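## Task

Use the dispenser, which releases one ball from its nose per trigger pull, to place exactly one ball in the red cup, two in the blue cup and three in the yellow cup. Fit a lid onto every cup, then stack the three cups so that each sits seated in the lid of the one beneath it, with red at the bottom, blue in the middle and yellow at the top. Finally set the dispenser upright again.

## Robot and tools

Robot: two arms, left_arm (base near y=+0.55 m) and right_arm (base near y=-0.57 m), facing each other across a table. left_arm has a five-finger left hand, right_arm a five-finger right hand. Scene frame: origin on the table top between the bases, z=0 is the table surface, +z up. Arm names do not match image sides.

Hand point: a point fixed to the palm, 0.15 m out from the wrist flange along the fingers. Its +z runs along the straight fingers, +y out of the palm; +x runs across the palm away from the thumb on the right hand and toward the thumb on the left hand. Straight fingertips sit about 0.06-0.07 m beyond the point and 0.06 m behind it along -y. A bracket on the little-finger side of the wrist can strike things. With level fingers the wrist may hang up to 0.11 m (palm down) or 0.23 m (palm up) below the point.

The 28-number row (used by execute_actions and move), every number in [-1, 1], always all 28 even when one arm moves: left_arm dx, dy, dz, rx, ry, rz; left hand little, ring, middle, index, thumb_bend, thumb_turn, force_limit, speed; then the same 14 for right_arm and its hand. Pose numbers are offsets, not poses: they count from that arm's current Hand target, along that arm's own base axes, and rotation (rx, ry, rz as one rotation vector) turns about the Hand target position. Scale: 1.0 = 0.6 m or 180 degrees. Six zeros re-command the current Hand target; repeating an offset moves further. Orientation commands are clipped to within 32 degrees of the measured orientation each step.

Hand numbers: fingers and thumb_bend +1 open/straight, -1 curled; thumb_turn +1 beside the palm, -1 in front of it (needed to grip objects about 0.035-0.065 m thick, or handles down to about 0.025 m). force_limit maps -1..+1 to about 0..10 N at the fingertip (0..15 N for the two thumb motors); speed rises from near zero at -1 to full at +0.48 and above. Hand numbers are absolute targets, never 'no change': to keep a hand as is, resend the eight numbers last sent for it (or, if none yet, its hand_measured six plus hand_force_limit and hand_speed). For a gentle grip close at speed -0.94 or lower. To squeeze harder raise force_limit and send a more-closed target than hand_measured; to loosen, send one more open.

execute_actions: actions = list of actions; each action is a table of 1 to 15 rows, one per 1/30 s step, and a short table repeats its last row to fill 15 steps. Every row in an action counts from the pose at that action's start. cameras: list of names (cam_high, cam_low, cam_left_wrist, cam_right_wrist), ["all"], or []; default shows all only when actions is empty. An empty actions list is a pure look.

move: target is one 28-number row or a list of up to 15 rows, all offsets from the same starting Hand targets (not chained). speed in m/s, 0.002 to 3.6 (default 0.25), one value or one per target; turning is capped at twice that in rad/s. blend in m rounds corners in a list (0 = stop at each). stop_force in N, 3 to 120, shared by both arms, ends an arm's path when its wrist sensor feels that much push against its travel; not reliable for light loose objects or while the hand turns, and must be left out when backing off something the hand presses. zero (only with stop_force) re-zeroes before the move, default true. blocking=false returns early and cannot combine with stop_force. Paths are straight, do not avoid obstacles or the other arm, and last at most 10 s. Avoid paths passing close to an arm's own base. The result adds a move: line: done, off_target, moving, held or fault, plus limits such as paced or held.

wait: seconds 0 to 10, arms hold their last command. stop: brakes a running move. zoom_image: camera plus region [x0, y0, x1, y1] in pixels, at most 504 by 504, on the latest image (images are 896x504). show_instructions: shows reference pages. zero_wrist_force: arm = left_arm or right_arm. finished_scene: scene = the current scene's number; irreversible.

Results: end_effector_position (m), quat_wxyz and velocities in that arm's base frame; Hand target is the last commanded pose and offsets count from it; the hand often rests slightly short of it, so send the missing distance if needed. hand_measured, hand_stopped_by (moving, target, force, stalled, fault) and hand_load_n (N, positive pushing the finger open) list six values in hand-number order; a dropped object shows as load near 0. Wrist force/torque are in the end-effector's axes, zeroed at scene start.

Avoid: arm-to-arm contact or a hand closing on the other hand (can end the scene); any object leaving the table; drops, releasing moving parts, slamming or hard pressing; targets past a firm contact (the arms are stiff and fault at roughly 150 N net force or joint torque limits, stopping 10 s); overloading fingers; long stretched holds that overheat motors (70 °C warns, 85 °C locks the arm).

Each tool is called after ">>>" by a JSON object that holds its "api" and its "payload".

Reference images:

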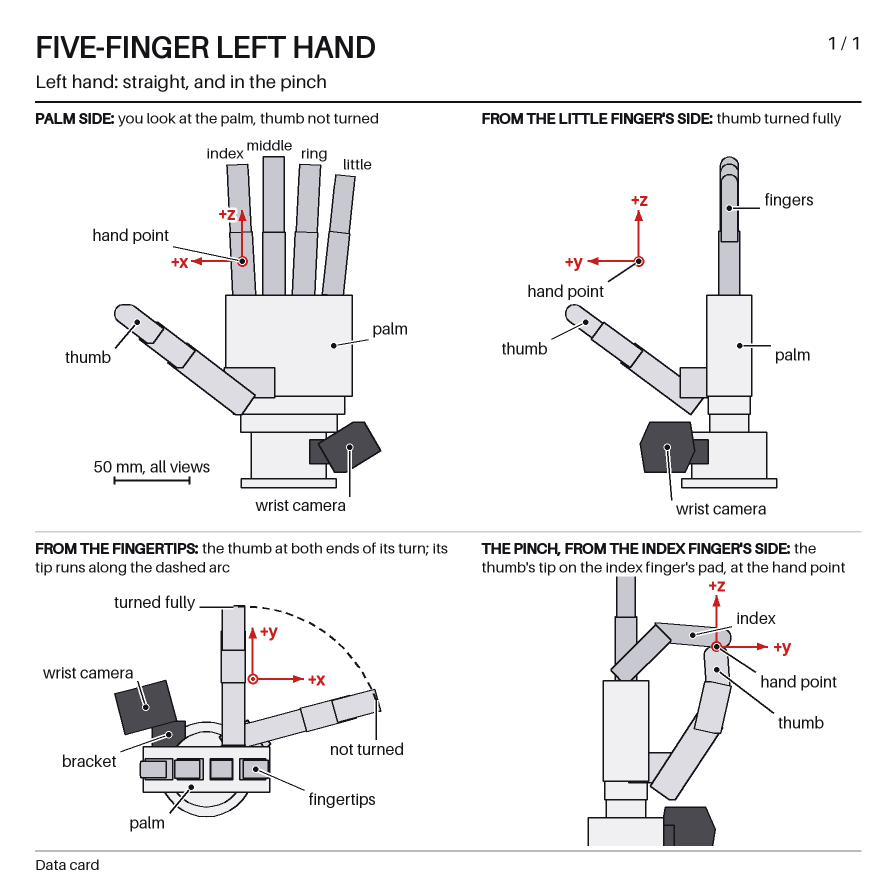

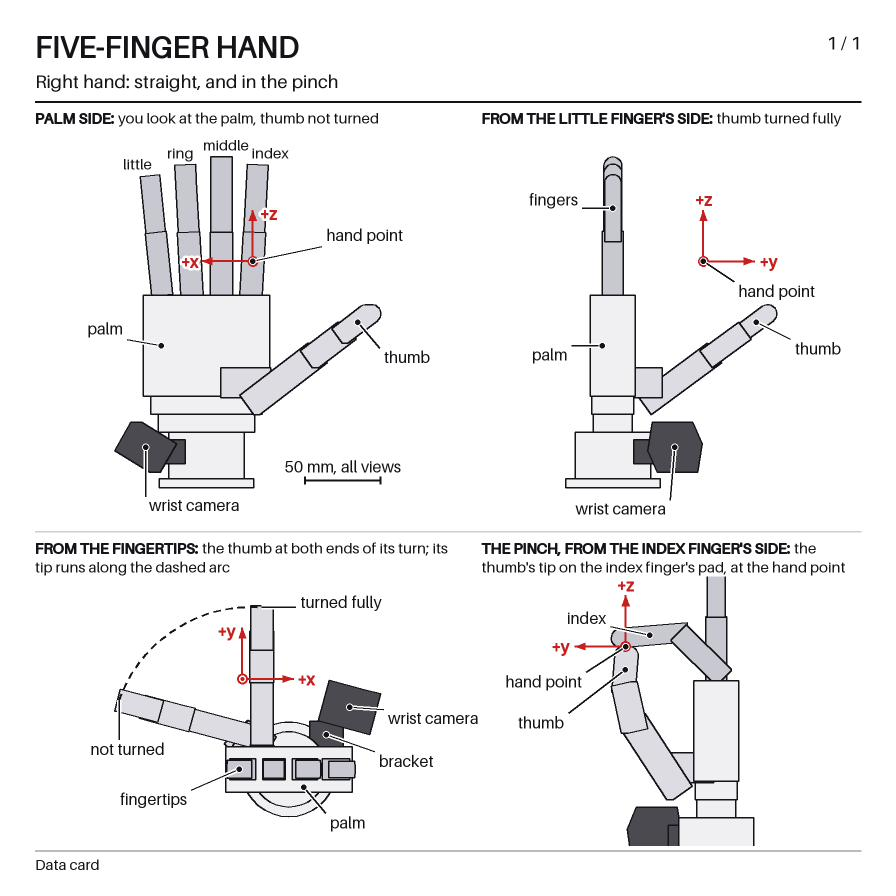

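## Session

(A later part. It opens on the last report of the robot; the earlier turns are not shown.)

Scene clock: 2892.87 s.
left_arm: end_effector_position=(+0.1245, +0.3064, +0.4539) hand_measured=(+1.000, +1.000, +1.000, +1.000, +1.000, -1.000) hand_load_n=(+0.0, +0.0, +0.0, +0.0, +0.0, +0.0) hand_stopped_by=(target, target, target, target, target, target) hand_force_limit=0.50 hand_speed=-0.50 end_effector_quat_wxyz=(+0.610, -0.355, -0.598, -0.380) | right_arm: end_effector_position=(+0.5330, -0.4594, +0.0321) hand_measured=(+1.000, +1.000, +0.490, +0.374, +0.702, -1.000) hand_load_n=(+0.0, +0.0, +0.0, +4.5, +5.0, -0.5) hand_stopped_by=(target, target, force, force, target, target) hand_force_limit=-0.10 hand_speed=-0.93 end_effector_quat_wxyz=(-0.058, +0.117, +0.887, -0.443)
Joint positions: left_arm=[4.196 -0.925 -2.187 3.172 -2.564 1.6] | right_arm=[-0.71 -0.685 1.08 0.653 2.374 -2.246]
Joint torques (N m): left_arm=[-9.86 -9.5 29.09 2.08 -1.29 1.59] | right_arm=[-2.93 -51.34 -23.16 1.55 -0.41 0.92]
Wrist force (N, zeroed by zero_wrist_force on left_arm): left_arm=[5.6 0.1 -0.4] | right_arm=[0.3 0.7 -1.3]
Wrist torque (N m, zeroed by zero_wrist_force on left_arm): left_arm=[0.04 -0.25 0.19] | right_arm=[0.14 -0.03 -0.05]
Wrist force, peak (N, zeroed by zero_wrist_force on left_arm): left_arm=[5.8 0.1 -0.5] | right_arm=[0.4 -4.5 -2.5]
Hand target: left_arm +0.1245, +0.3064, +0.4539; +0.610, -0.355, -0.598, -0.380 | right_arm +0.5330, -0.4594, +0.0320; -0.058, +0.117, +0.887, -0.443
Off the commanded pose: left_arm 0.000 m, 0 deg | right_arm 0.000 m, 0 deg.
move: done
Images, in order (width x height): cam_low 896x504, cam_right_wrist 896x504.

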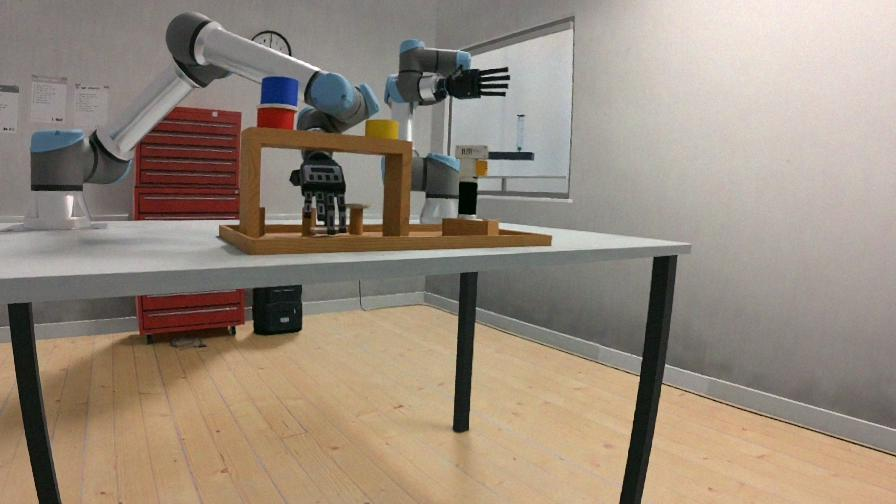

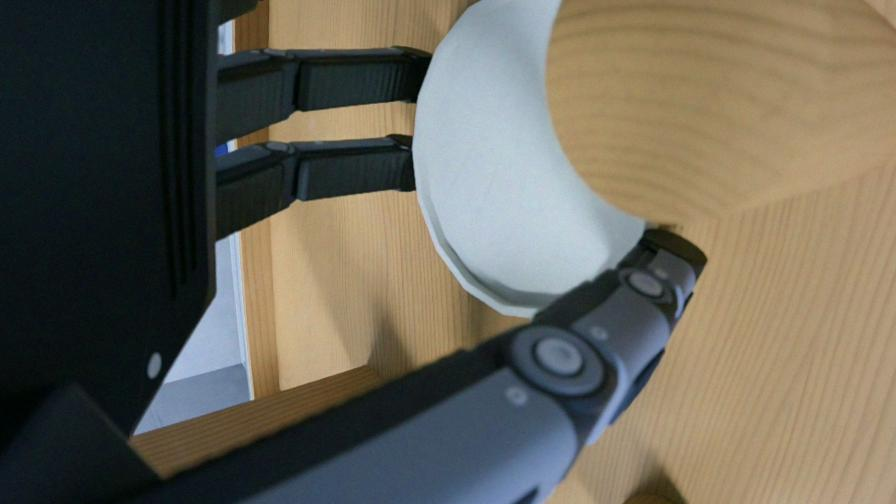

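>>> {"api": "move", "payload": {"target": [0,0,0,0,0,0,1,1,1,1,1,-1,0.5,-0.5,0,0,-0.013,0,0,0,1,1,0.05,0.05,0.7,-1,-0.1,-0.93], "speed": 0.01}}

>>> {"api": "move", "payload": {"target": [[0,0,0,0,0,0,1,1,1,1,1,-1,0.5,-0.5,0,0,0,0,0,0,1,1,0.65,0.65,0.85,-1,-0.1,-0.8],[0,0,0,0,0,0,1,1,1,1,1,-1,0.5,-0.5,-0.0175,0.0047,0,0,0,0,1,1,0.65,0.65,0.85,-1,-0.1,-0.8]], "speed": 0.02, "cameras": ["cam_right_wrist", "cam_low"]}}

>>> {"api": "zoom_image", "payload": {"camera": "cam_low", "region": [290, 190, 370, 250]}}

Scene clock: 2914.40 s.
left_arm: end_effector_position=(+0.1245, +0.3064, +0.4539) hand_measured=(+1.000, +1.000, +1.000, +1.000, +1.000, -1.000) hand_load_n=(+0.0, +0.0, +0.0, +0.0, +0.0, -0.5) hand_stopped_by=(target, target, target, target, target, target) hand_force_limit=0.50 hand_speed=-0.50 end_effector_quat_wxyz=(+0.610, -0.355, -0.598, -0.380) | right_arm: end_effector_position=(+0.5330, -0.4594, +0.0242) hand_measured=(+1.000, +1.000, +0.490, +0.374, +0.702, -1.000) hand_load_n=(+0.0, -0.5, +0.0, +5.0, +5.0, -0.5) hand_stopped_by=(target, target, force, force, target, target) hand_force_limit=-0.10 hand_speed=-0.93 end_effector_quat_wxyz=(-0.058, +0.117, +0.887, -0.443)
Joint positions: left_arm=[4.196 -0.925 -2.187 3.172 -2.564 1.6] | right_arm=[-0.71 -0.677 1.086 0.638 2.374 -2.246]
Joint torques (N m): left_arm=[-9.45 -10.55 28.41 2.26 -1.22 1.57] | right_arm=[1.79 -46.51 -6.47 0.78 1.45 1.53]
Wrist force (N, zeroed by zero_wrist_force on left_arm): left_arm=[5.7 0.1 -0.4] | right_arm=[0.9 -3.9 -6.0]
Wrist torque (N m, zeroed by zero_wrist_force on left_arm): left_arm=[0.03 -0.28 0.20] | right_arm=[0.25 0.09 -0.14]
Wrist force, peak (N, zeroed by zero_wrist_force on left_arm): left_arm=[6.0 0.1 -0.5] | right_arm=[0.9 -4.0 -6.0]
Hand target: left_arm +0.1245, +0.3064, +0.4539; +0.610, -0.355, -0.598, -0.380 | right_arm +0.5330, -0.4594, +0.0242; -0.058, +0.117, +0.887, -0.443
Off the commanded pose: left_arm 0.000 m, 0 deg | right_arm 0.000 m, 0 deg.
move: done

Scene clock: 2916.03 s.
left_arm: end_effector_position=(+0.1245, +0.3064, +0.4539) hand_measured=(+1.000, +1.000, +1.000, +1.000, +1.000, -1.000) hand_load_n=(+0.0, +0.0, +0.0, +0.0, +0.0, -0.5) hand_stopped_by=(target, target, target, target, target, target) hand_force_limit=0.50 hand_speed=-0.50 end_effector_quat_wxyz=(+0.610, -0.355, -0.598, -0.380) | right_arm: end_effector_position=(+0.5225, -0.4566, +0.0243) hand_measured=(+1.000, +1.000, +0.650, +0.650, +0.850, -1.000) hand_load_n=(+0.0, +0.0, +0.0, +0.0, +0.0, +0.0) hand_stopped_by=(target, target, target, target, target, target) hand_force_limit=-0.10 hand_speed=-0.80 end_effector_quat_wxyz=(-0.058, +0.117, +0.887, -0.443)
Joint positions: left_arm=[4.196 -0.925 -2.187 3.172 -2.564 1.6] | right_arm=[-0.718 -0.705 1.137 0.608 2.37 -2.256]
Joint torques (N m): left_arm=[-10.5 -11.09 28 2.29 -1.17 1.6] | right_arm=[2.94 -41.53 -26.22 3.06 0.35 -0.04]
Wrist force (N, zeroed by zero_wrist_force on left_arm): left_arm=[5.6 0.2 -0.3] | right_arm=[0.0 0.8 -1.7]
Wrist torque (N m, zeroed by zero_wrist_force on left_arm): left_arm=[0.04 -0.25 0.18] | right_arm=[0.19 0.02 0.00]
Wrist force, peak (N, zeroed by zero_wrist_force on left_arm): left_arm=[5.9 0.2 -0.3] | right_arm=[0.8 -3.9 -6.1]
Hand target: left_arm +0.1245, +0.3064, +0.4539; +0.610, -0.355, -0.598, -0.380 | right_arm +0.5225, -0.4566, +0.0242; -0.058, +0.117, +0.887, -0.443
Off the commanded pose: left_arm 0.000 m, 0 deg | right_arm 0.000 m, 0 deg.
move: done
Images, in order (width x height): cam_low 896x504, cam_right_wrist 896x504.

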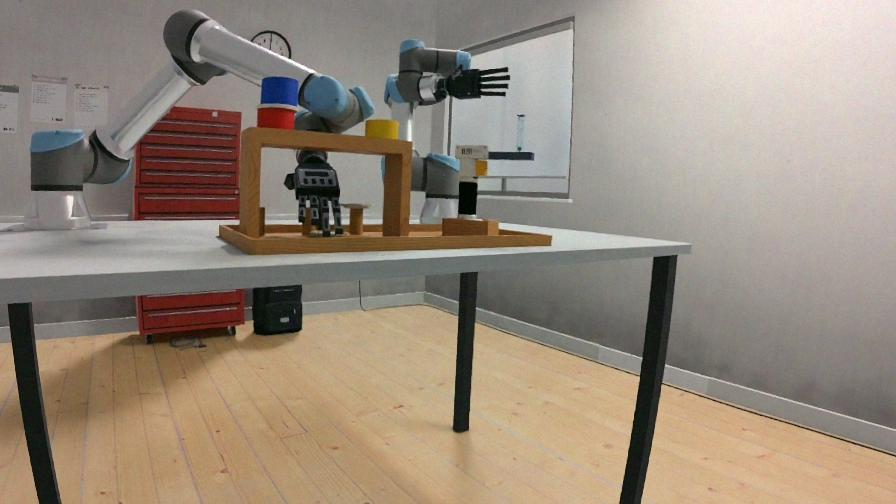

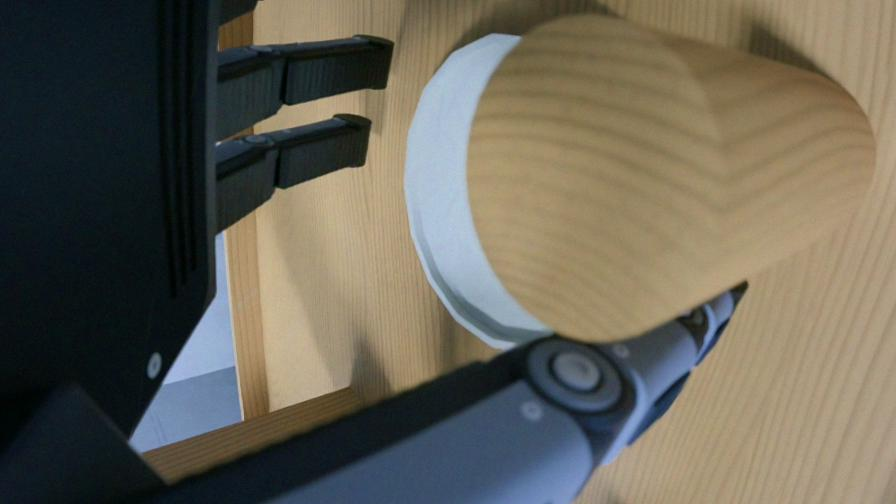

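Scaled by 6.300 from the camera's 896x504 image, which has a finer 1280x720 frame.

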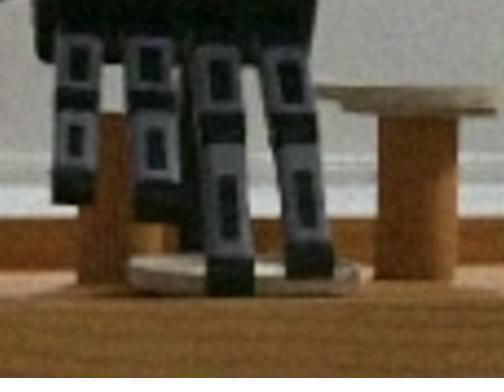

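>>> {"api": "move", "payload": {"target": [[0,0,0,0,0,0,1,1,1,1,1,-1,0.5,-0.5,0,0,0,0,0,0,1,1,0.65,0.65,0.7,-1,-0.1,-0.8],[0,0,0,0,0,0,1,1,1,1,1,-1,0.5,-0.5,0,0,0,0,0,0,1,1,0.1,0.1,0.7,-1,-0.3,-0.9]], "cameras": ["cam_right_wrist", "cam_low"]}}

>>> {"api": "zoom_image", "payload": {"camera": "cam_low", "region": [290, 190, 370, 250]}}

Scene clock: 2930.87 s.
left_arm: end_effector_position=(+0.1245, +0.3064, +0.4539) hand_measured=(+1.000, +1.000, +1.000, +1.000, +1.000, -1.000) hand_load_n=(+0.0, +0.0, +0.0, +0.0, +0.0, -0.5) hand_stopped_by=(target, target, target, target, target, target) hand_force_limit=0.50 hand_speed=-0.50 end_effector_quat_wxyz=(+0.610, -0.355, -0.598, -0.380) | right_arm: end_effector_position=(+0.5225, -0.4566, +0.0243) hand_measured=(+1.000, +1.000, +0.484, +0.400, +0.700, -1.000) hand_load_n=(+0.0, +0.0, +5.5, +5.0, +4.5, +0.0) hand_stopped_by=(target, target, force, force, target, target) hand_force_limit=-0.30 hand_speed=-0.90 end_effector_quat_wxyz=(-0.058, +0.117, +0.887, -0.443)
Joint positions: left_arm=[4.196 -0.925 -2.187 3.172 -2.564 1.6] | right_arm=[-0.718 -0.704 1.137 0.608 2.37 -2.256]
Joint torques (N m): left_arm=[-10.12 -10.56 28.39 2.43 -1.28 1.64] | right_arm=[9.1 -41.57 -17.89 3.04 -1.25 1.75]
Wrist force (N, zeroed by zero_wrist_force on left_arm): left_arm=[5.6 0.0 -0.4] | right_arm=[-0.2 -7.0 -3.2]
Wrist torque (N m, zeroed by zero_wrist_force on left_arm): left_arm=[0.03 -0.26 0.19] | right_arm=[0.21 -0.02 -0.15]
Wrist force, peak (N, zeroed by zero_wrist_force on left_arm): left_arm=[6.0 0.0 -0.3] | right_arm=[-0.1 -7.2 -3.0]
Hand target: left_arm +0.1245, +0.3064, +0.4539; +0.610, -0.355, -0.598, -0.380 | right_arm +0.5225, -0.4566, +0.0242; -0.058, +0.117, +0.887, -0.443
Off the commanded pose: left_arm 0.000 m, 0 deg | right_arm 0.000 m, 0 deg.
move: done
Images, in order (width x height): cam_low 896x504, cam_right_wrist 896x504.

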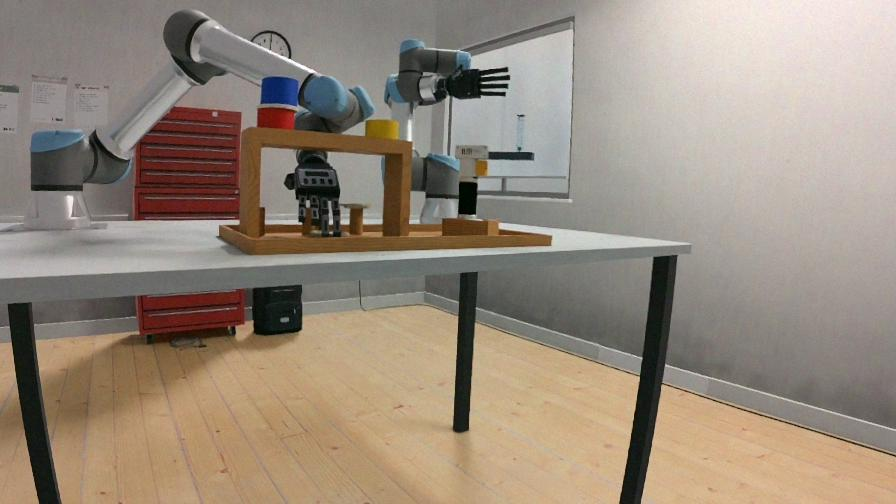

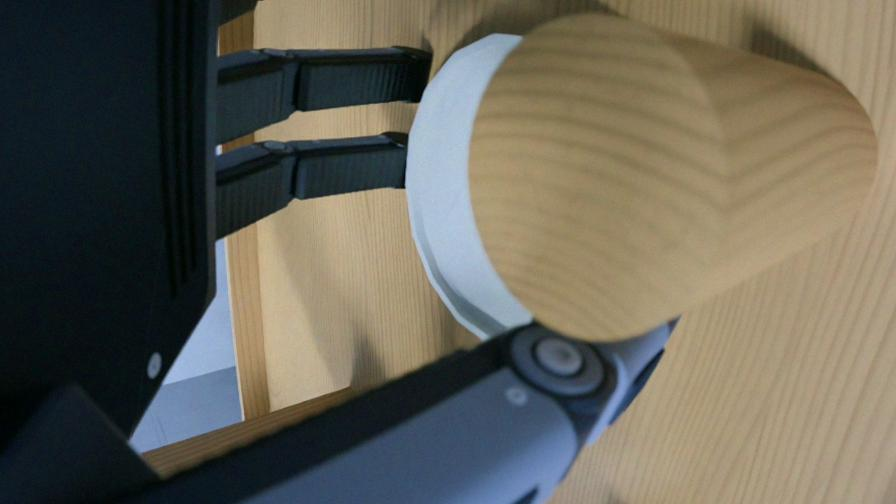

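Scaled by 6.300 from the camera's 896x504 image, which has a finer 1280x720 frame.

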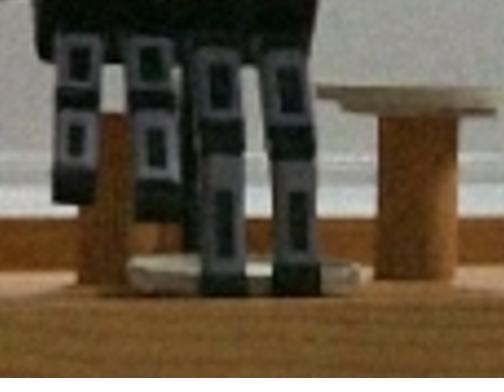

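>>> {"api": "move", "payload": {"target": [0,0,0,0,0,0,1,1,1,1,1,-1,0.5,-0.5,0,0,0.013,0,0,0,1,1,0.1,0.1,0.7,-1,-0.3,-0.9], "speed": 0.01, "cameras": ["cam_right_wrist", "cam_low"]}}

>>> {"api": "zoom_image", "payload": {"camera": "cam_low", "region": [290, 190, 370, 250]}}

Scene clock: 2941.43 s.
left_arm: end_effector_position=(+0.1245, +0.3064, +0.4539) hand_measured=(+1.000, +1.000, +1.000, +1.000, +1.000, -1.000) hand_load_n=(+0.0, +0.0, +0.0, +0.0, +0.0, -0.5) hand_stopped_by=(target, target, target, target, target, target) hand_force_limit=0.50 hand_speed=-0.50 end_effector_quat_wxyz=(+0.610, -0.355, -0.598, -0.380) | right_arm: end_effector_position=(+0.5225, -0.4566, +0.0321) hand_measured=(+1.000, +1.000, +0.484, +0.400, +0.700, -1.000) hand_load_n=(+0.0, +0.0, +0.0, +4.5, +4.5, +0.0) hand_stopped_by=(target, target, force, force, target, target) hand_force_limit=-0.30 hand_speed=-0.90 end_effector_quat_wxyz=(-0.058, +0.117, +0.887, -0.443)
Joint positions: left_arm=[4.196 -0.925 -2.187 3.172 -2.564 1.6] | right_arm=[-0.718 -0.713 1.131 0.622 2.37 -2.256]
Joint torques (N m): left_arm=[-10.66 -10.63 28.85 2.42 -1.18 1.51] | right_arm=[9.07 -50.86 -22.56 1.6 1.74 -1.41]
Wrist force (N, zeroed by zero_wrist_force on left_arm): left_arm=[5.6 0.0 -0.4] | right_arm=[0.3 0.8 -1.5]
Wrist torque (N m, zeroed by zero_wrist_force on left_arm): left_arm=[0.02 -0.27 0.19] | right_arm=[0.18 -0.03 0.01]
Wrist force, peak (N, zeroed by zero_wrist_force on left_arm): left_arm=[5.9 0.2 -0.4] | right_arm=[-0.2 -7.2 -3.2]
Hand target: left_arm +0.1245, +0.3064, +0.4539; +0.610, -0.355, -0.598, -0.380 | right_arm +0.5225, -0.4566, +0.0320; -0.058, +0.117, +0.887, -0.443
Off the commanded pose: left_arm 0.000 m, 0 deg | right_arm 0.000 m, 0 deg.
move: done
Images, in order (width x height): cam_low 896x504, cam_right_wrist 896x504.

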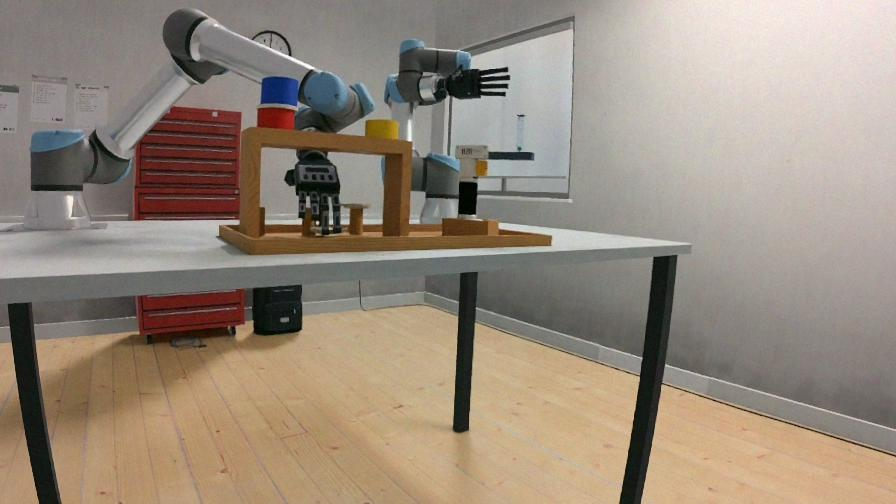

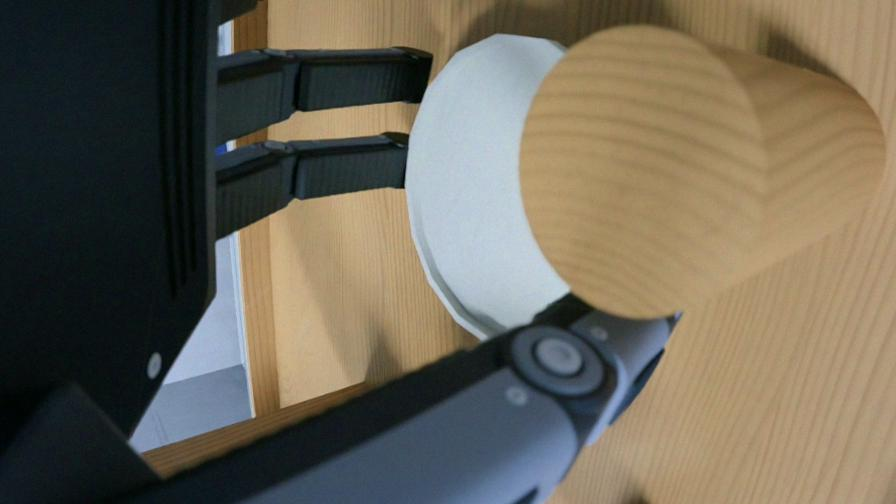

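Scaled by 6.300 from the camera's 896x504 image, which has a finer 1280x720 frame.

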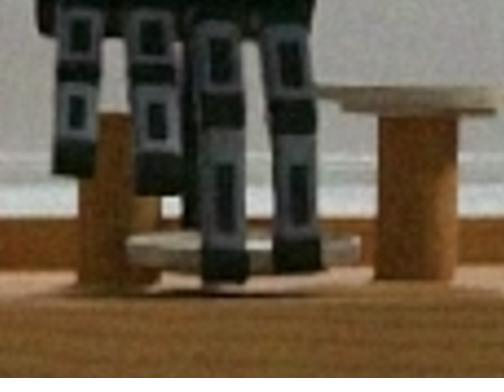

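>>> {"api": "move", "payload": {"target": [0,0,0,0,0,0,1,1,1,1,1,-1,0.5,-0.5,0,0,0,0,0,0,1,1,0.05,0.1,0.7,-1,-0.3,-0.95], "cameras": ["cam_right_wrist", "cam_low"]}}

>>> {"api": "zoom_image", "payload": {"camera": "cam_low", "region": [290, 190, 370, 250]}}

Scene clock: 2948.63 s.
left_arm: end_effector_position=(+0.1245, +0.3064, +0.4539) hand_measured=(+1.000, +1.000, +1.000, +1.000, +1.000, -1.000) hand_load_n=(+0.0, +0.0, +0.0, +0.0, +0.0, -0.5) hand_stopped_by=(target, target, target, target, target, target) hand_force_limit=0.50 hand_speed=-0.50 end_effector_quat_wxyz=(+0.610, -0.355, -0.598, -0.380) | right_arm: end_effector_position=(+0.5225, -0.4566, +0.0320) hand_measured=(+1.000, +1.000, +0.386, +0.400, +0.702, -1.000) hand_load_n=(+0.0, +0.0, +3.5, +2.0, +6.0, +0.5) hand_stopped_by=(target, target, force, force, target, target) hand_force_limit=-0.30 hand_speed=-0.95 end_effector_quat_wxyz=(-0.058, +0.117, +0.887, -0.443)
Joint positions: left_arm=[4.196 -0.925 -2.187 3.172 -2.564 1.6] | right_arm=[-0.718 -0.713 1.131 0.622 2.37 -2.256]
Joint torques (N m): left_arm=[-10.06 -11.94 27.7 2.61 -1.32 1.61] | right_arm=[9.77 -42.46 -7.5 0.12 1.86 1.65]
Wrist force (N, zeroed by zero_wrist_force on left_arm): left_arm=[5.7 0.1 -0.4] | right_arm=[0.2 0.9 -1.7]
Wrist torque (N m, zeroed by zero_wrist_force on left_arm): left_arm=[0.04 -0.27 0.19] | right_arm=[0.20 0.00 0.01]
Wrist force, peak (N, zeroed by zero_wrist_force on left_arm): left_arm=[5.9 0.0 -0.4] | right_arm=[0.2 0.9 -1.7]
Hand target: left_arm +0.1245, +0.3064, +0.4539; +0.610, -0.355, -0.598, -0.380 | right_arm +0.5225, -0.4566, +0.0320; -0.058, +0.117, +0.887, -0.443
Off the commanded pose: left_arm 0.000 m, 0 deg | right_arm 0.000 m, 0 deg.
move: done
Images, in order (width x height): cam_low 896x504, cam_right_wrist 896x504.

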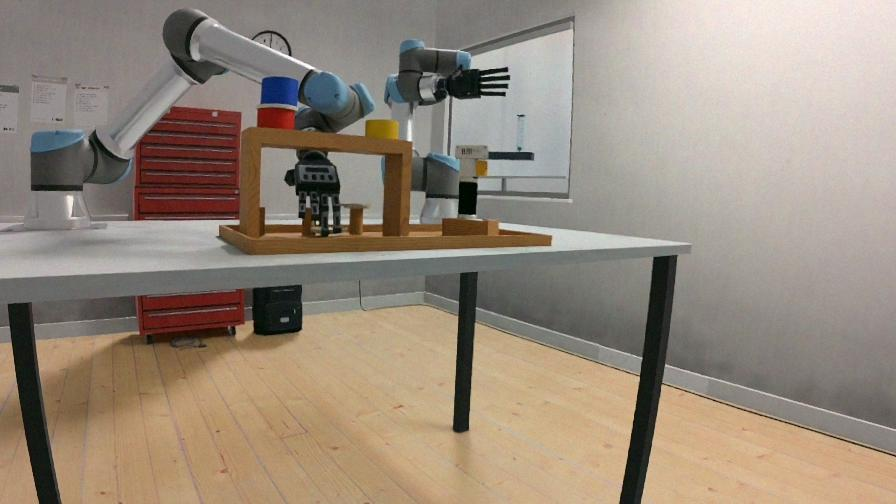

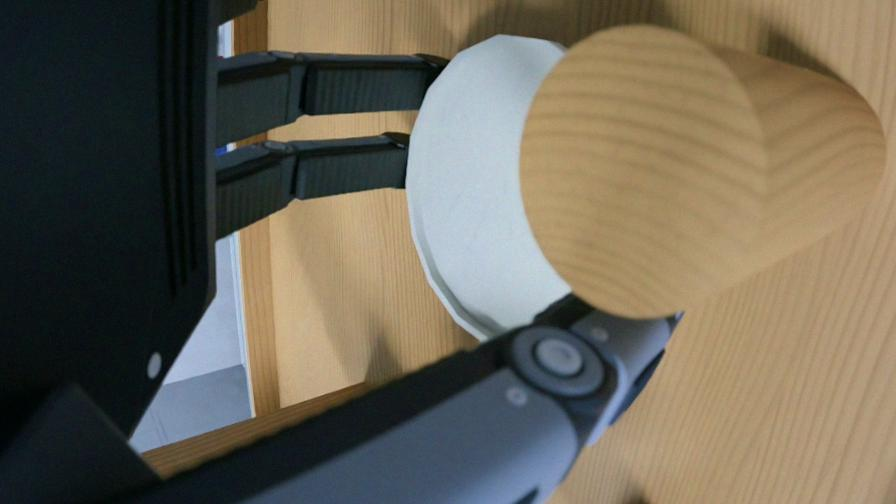

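Scaled by 6.300 from the camera's 896x504 image, which has a finer 1280x720 frame.

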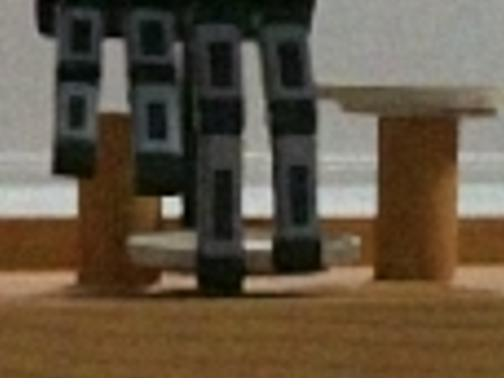

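>>> {"api": "execute_actions", "payload": {"actions": [], "cameras": ["cam_right_wrist","cam_high","cam_low"]}}

Scene clock: 3002.27 s.
left_arm: end_effector_position=(+0.1245, +0.3064, +0.4539) hand_measured=(+1.000, +1.000, +1.000, +1.000, +1.000, -1.000) hand_load_n=(+0.0, +0.0, +0.0, +0.0, +0.0, -0.5) hand_stopped_by=(target, target, target, target, target, target) hand_force_limit=0.50 hand_speed=-0.50 end_effector_quat_wxyz=(+0.610, -0.355, -0.598, -0.380) | right_arm: end_effector_position=(+0.5225, -0.4566, +0.0320) hand_measured=(+1.000, +1.000, +0.386, +0.400, +0.702, -1.000) hand_load_n=(+0.0, -0.5, +3.5, +2.0, +6.5, +0.5) hand_stopped_by=(target, target, force, force, target, target) hand_force_limit=-0.30 hand_speed=-0.95 end_effector_quat_wxyz=(-0.058, +0.117, +0.887, -0.443)
Joint positions: left_arm=[4.196 -0.925 -2.187 3.172 -2.564 1.6] | right_arm=[-0.718 -0.713 1.131 0.622 2.37 -2.256]
Joint velocities: within noise
Joint torques (N m): left_arm=[-9.95 -13.51 27.96 2.31 -1.18 1.74] | right_arm=[4.64 -52.57 -8.4 2.58 0.1 -1.13]
Motor temperatures (°C): left_arm=[20 23 22 29 26 27] | right_arm=[23 26 25 33 31 28]
Wrist force (N, zeroed by zero_wrist_force on left_arm): left_arm=[5.6 -0.1 -0.5] | right_arm=[0.3 0.7 -1.5]
Wrist torque (N m, zeroed by zero_wrist_force on left_arm): left_arm=[0.01 -0.25 0.20] | right_arm=[0.16 -0.03 0.01]
Wrist force, peak (N, zeroed by zero_wrist_force on left_arm): left_arm=[5.9 0.2 -0.5] | right_arm=[0.2 0.8 -1.8]
Hand target: left_arm +0.1245, +0.3064, +0.4539; +0.610, -0.355, -0.598, -0.380 | right_arm +0.5225, -0.4566, +0.0320; -0.058, +0.117, +0.887, -0.443
Off the commanded pose: left_arm 0.000 m, 0 deg | right_arm 0.000 m, 0 deg.
Images, in order (width x height): cam_high 896x504, cam_low 896x504, cam_right_wrist 896x504.

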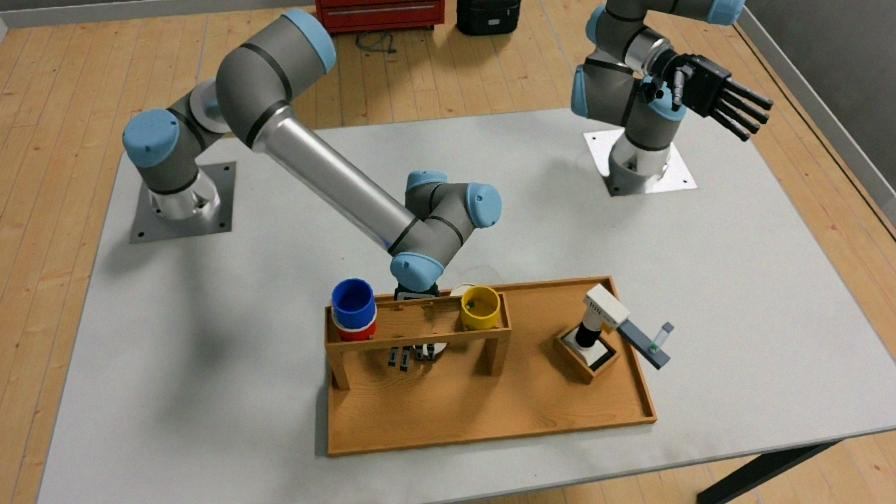

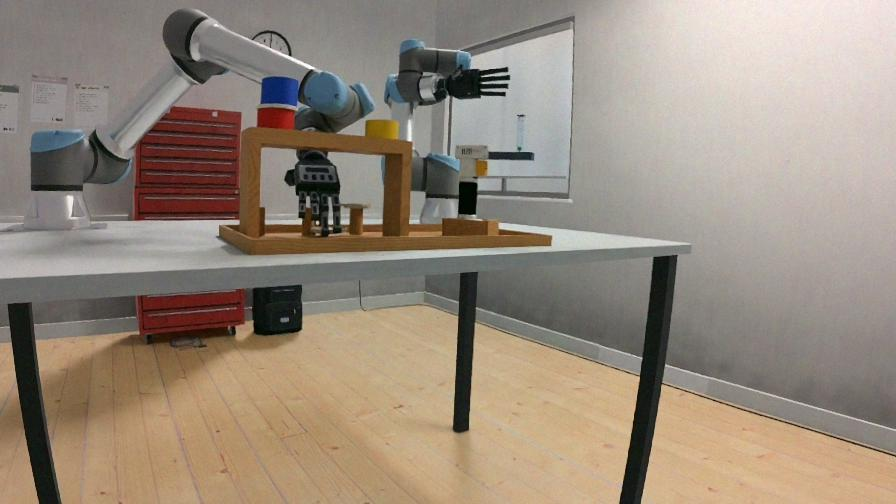

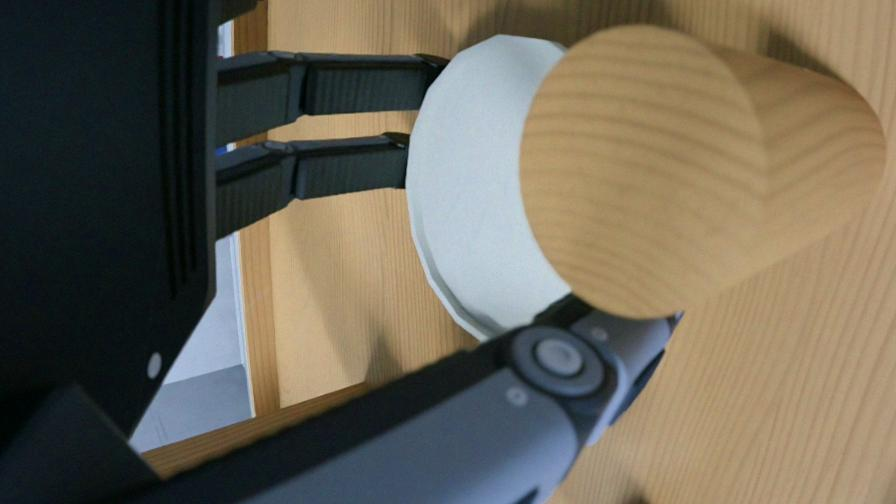

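>>> {"api": "move", "payload": {"target": [[0,0,0,0,0,0,1,1,1,1,1,-1,0.5,-0.5,0,0,0.03,0,0,0,1,1,0.05,0.1,0.7,-1,-0.3,-0.95],[0,0,0,0,0,0,1,1,1,1,1,-1,0.5,-0.5,0.025,0.0167,0.07,0,0,0,1,1,0.05,0.1,0.7,-1,-0.3,-0.95]], "speed": 0.02, "stop_force": 5, "cameras": ["cam_right_wrist","cam_low"]}}

Scene clock: 3059.30 s.
left_arm: end_effector_position=(+0.1245, +0.3064, +0.4539) hand_measured=(+1.000, +1.000, +1.000, +1.000, +1.000, -1.000) hand_load_n=(+0.0, +0.0, +0.0, +0.0, +0.0, -0.5) hand_stopped_by=(target, target, target, target, target, target) hand_force_limit=0.50 hand_speed=-0.50 end_effector_quat_wxyz=(+0.610, -0.355, -0.598, -0.380) | right_arm: end_effector_position=(+0.5375, -0.4466, +0.0740) hand_measured=(+1.000, +1.000, +0.386, +0.400, +0.702, -1.000) hand_load_n=(+0.0, +0.0, +3.5, +2.0, +6.0, +0.5) hand_stopped_by=(target, target, force, force, target, target) hand_force_limit=-0.30 hand_speed=-0.95 end_effector_quat_wxyz=(-0.058, +0.117, +0.887, -0.443)
Joint positions: left_arm=[4.196 -0.925 -2.187 3.172 -2.564 1.6] | right_arm=[-0.689 -0.726 1.047 0.746 2.384 -2.219]
Joint torques (N m): left_arm=[-9.99 -14.9 28.62 2.33 -1.31 1.59] | right_arm=[-6.52 -52.1 -5.74 -0.05 -0.01 -1.95]
Wrist force (N, zeroed by zero_wrist_force on left_arm): left_arm=[5.6 0.2 -0.5] | right_arm=[0.7 0.8 -1.2]
Wrist torque (N m, zeroed by zero_wrist_force on left_arm): left_arm=[0.06 -0.26 0.18] | right_arm=[0.11 -0.09 -0.08]
Wrist force, peak (N, zeroed by zero_wrist_force on left_arm): left_arm=[5.9 0.2 -0.4] | right_arm=[0.3 1.0 -1.8]
Hand target: left_arm +0.1245, +0.3064, +0.4539; +0.610, -0.355, -0.598, -0.380 | right_arm +0.5375, -0.4466, +0.0740; -0.058, +0.117, +0.887, -0.443
Off the commanded pose: left_arm 0.000 m, 0 deg | right_arm 0.000 m, 0 deg.
move: done
Images, in order (width x height): cam_low 896x504, cam_right_wrist 896x504.

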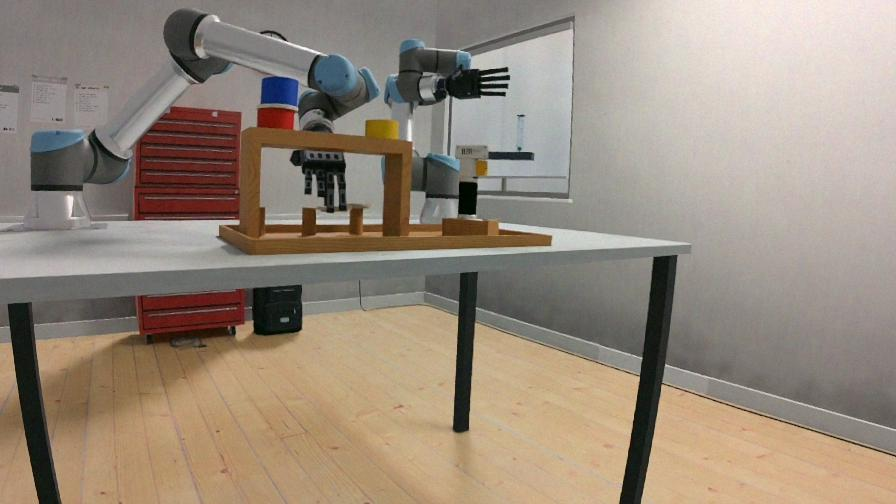

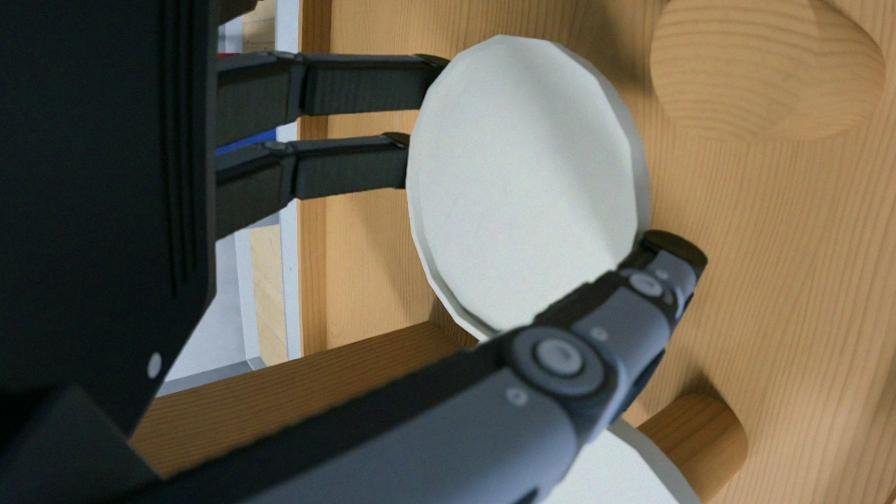

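>>> {"api": "move", "payload": {"target": [[0,0,0,0,0,0,1,1,1,1,1,-1,0.5,-0.5,0.005,0.0183,0.0067,0,0,0,1,1,0.05,0.1,0.7,-1,-0.3,-0.95],[0,0,0,0,0,0,1,1,1,1,1,-1,0.5,-0.5,0.005,0.0233,0.0333,0,0,0,1,1,0.05,0.1,0.7,-1,-0.3,-0.95]], "speed": 0.02, "stop_force": 4, "cameras": ["cam_right_wrist","cam_low"]}}

Scene clock: 3076.57 s.
left_arm: end_effector_position=(+0.1245, +0.3064, +0.4539) hand_measured=(+1.000, +1.000, +1.000, +1.000, +1.000, -1.000) hand_load_n=(+0.0, +0.0, +0.0, +0.0, +0.0, +0.0) hand_stopped_by=(target, target, target, target, target, target) hand_force_limit=0.50 hand_speed=-0.50 end_effector_quat_wxyz=(+0.610, -0.355, -0.598, -0.380) | right_arm: end_effector_position=(+0.5406, -0.4326, +0.0940) hand_measured=(+1.000, +1.000, +0.386, +0.400, +0.702, -1.000) hand_load_n=(+0.0, -0.5, +3.5, +2.0, +6.0, +0.5) hand_stopped_by=(target, target, force, force, target, target) hand_force_limit=-0.30 hand_speed=-0.95 end_effector_quat_wxyz=(-0.058, +0.117, +0.887, -0.443)
Joint positions: left_arm=[4.196 -0.925 -2.187 3.172 -2.564 1.6] | right_arm=[-0.668 -0.748 1.038 0.796 2.394 -2.192]
Joint torques (N m): left_arm=[-10.12 -15.33 27.68 2.43 -1.35 1.69] | right_arm=[-7.02 -42.76 -5.95 0.04 0.4 -1.52]
Wrist force (N, zeroed by zero_wrist_force on left_arm): left_arm=[5.4 -0.1 -0.7] | right_arm=[0.4 0.7 -1.0]
Wrist torque (N m, zeroed by zero_wrist_force on left_arm): left_arm=[0.03 -0.24 0.18] | right_arm=[0.09 -0.08 -0.09]
Wrist force, peak (N, zeroed by zero_wrist_force on left_arm): left_arm=[5.9 0.0 -0.4] | right_arm=[0.8 0.8 -1.4]
Hand target: left_arm +0.1245, +0.3064, +0.4539; +0.610, -0.355, -0.598, -0.380 | right_arm +0.5405, -0.4326, +0.0940; -0.058, +0.117, +0.887, -0.443
Off the commanded pose: left_arm 0.000 m, 0 deg | right_arm 0.000 m, 0 deg.
move: done
Images, in order (width x height): cam_low 896x504, cam_right_wrist 896x504.

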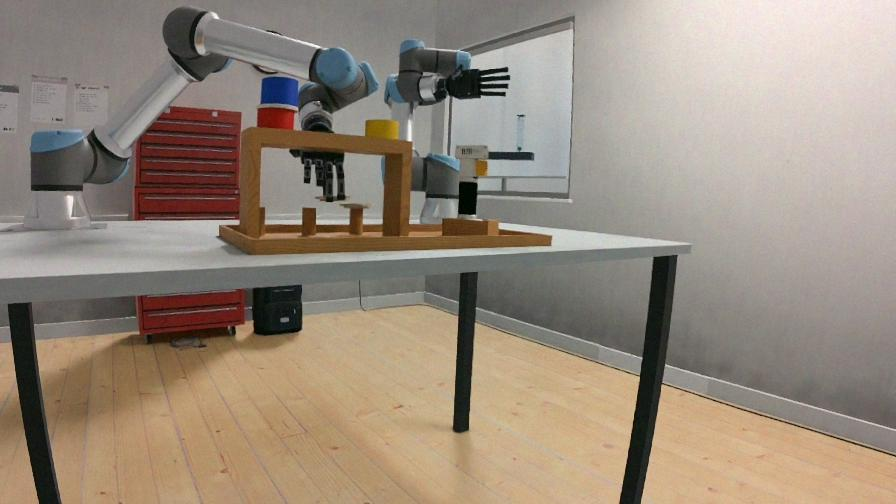

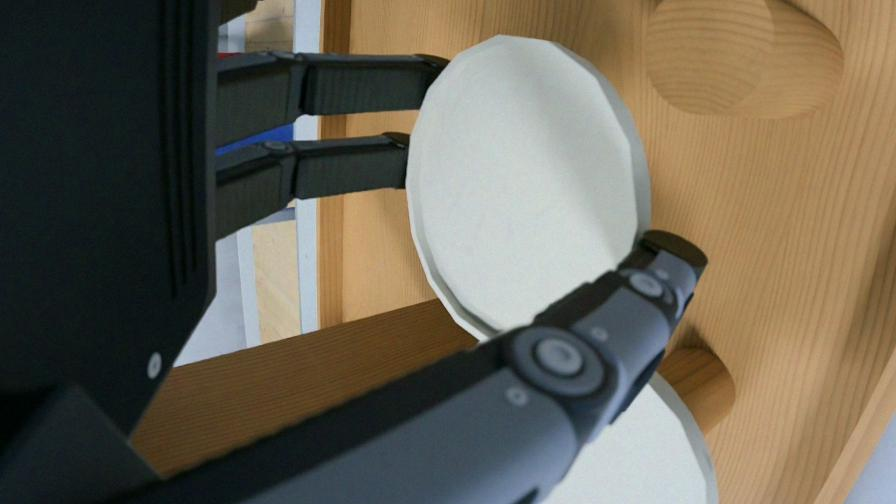

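>>> {"api": "move", "payload": {"target": [[0,0,0,0,0,0,1,1,1,1,1,-1,0.5,-0.5,-0.0167,0.1667,0.0833,0,0,0,1,1,0.05,0.1,0.7,-1,-0.3,-0.95],[0,0,0,0,0,0,1,1,1,1,1,-1,0.5,-0.5,-0.0333,0.1833,0.40,0,0,0,1,1,0.05,0.1,0.7,-1,-0.3,-0.95]], "speed": [0.03,0.1], "blend": [0.02,0], "cameras": ["cam_right_wrist","cam_high"]}}

Scene clock: 3089.83 s.
left_arm: end_effector_position=(+0.1245, +0.3064, +0.4539) hand_measured=(+1.000, +1.000, +1.000, +1.000, +1.000, -1.000) hand_load_n=(+0.0, +0.0, +0.0, -0.5, +0.0, -0.5) hand_stopped_by=(target, target, target, target, target, target) hand_force_limit=0.50 hand_speed=-0.50 end_effector_quat_wxyz=(+0.610, -0.355, -0.598, -0.380) | right_arm: end_effector_position=(+0.5206, -0.3226, +0.3339) hand_measured=(+1.000, +1.000, +0.386, +0.400, +0.702, -1.000) hand_load_n=(+0.0, +0.0, +3.5, +2.0, +6.0, +0.5) hand_stopped_by=(target, target, force, force, target, target) hand_force_limit=-0.30 hand_speed=-0.95 end_effector_quat_wxyz=(-0.058, +0.117, +0.887, -0.443)
Joint positions: left_arm=[4.196 -0.925 -2.187 3.172 -2.564 1.6] | right_arm=[-0.528 -0.956 0.813 1.377 2.45 -1.997]
Joint torques (N m): left_arm=[-9.73 -15.94 28.54 2.43 -1.25 1.67] | right_arm=[8.86 -48.19 -13.57 1.31 2.47 0.47]
Wrist force (N, zeroed by zero_wrist_force on left_arm): left_arm=[5.7 0.0 -0.3] | right_arm=[0.1 0.3 -1.2]
Wrist torque (N m, zeroed by zero_wrist_force on left_arm): left_arm=[0.01 -0.26 0.19] | right_arm=[0.00 -0.06 -0.17]
Wrist force, peak (N, zeroed by zero_wrist_force on left_arm): left_arm=[5.9 0.0 -0.5] | right_arm=[0.2 -0.6 -1.9]
Hand target: left_arm +0.1245, +0.3064, +0.4539; +0.610, -0.355, -0.598, -0.380 | right_arm +0.5206, -0.3226, +0.3340; -0.058, +0.117, +0.887, -0.443
Off the commanded pose: left_arm 0.000 m, 0 deg | right_arm 0.000 m, 0 deg.
move: done
Images, in order (width x height): cam_high 896x504, cam_right_wrist 896x504.

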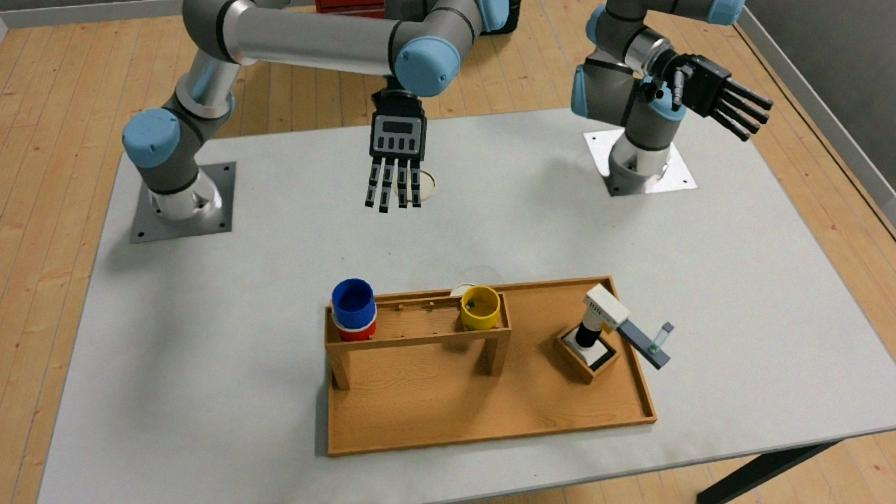

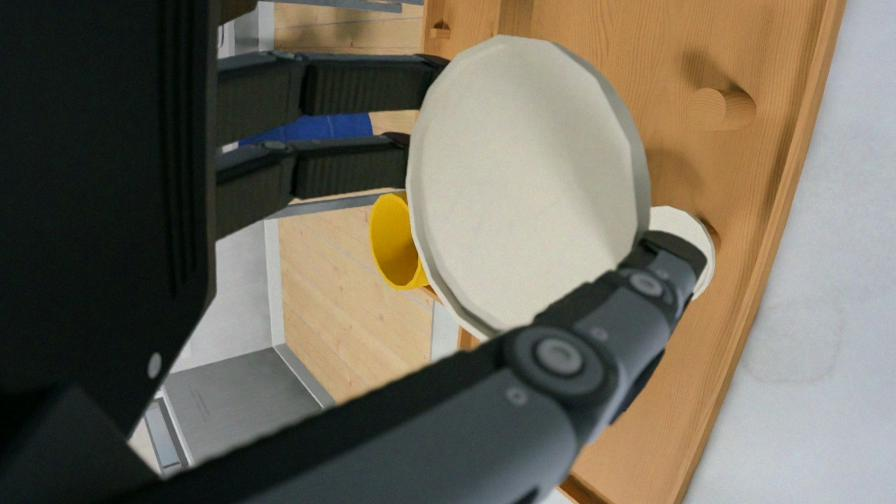

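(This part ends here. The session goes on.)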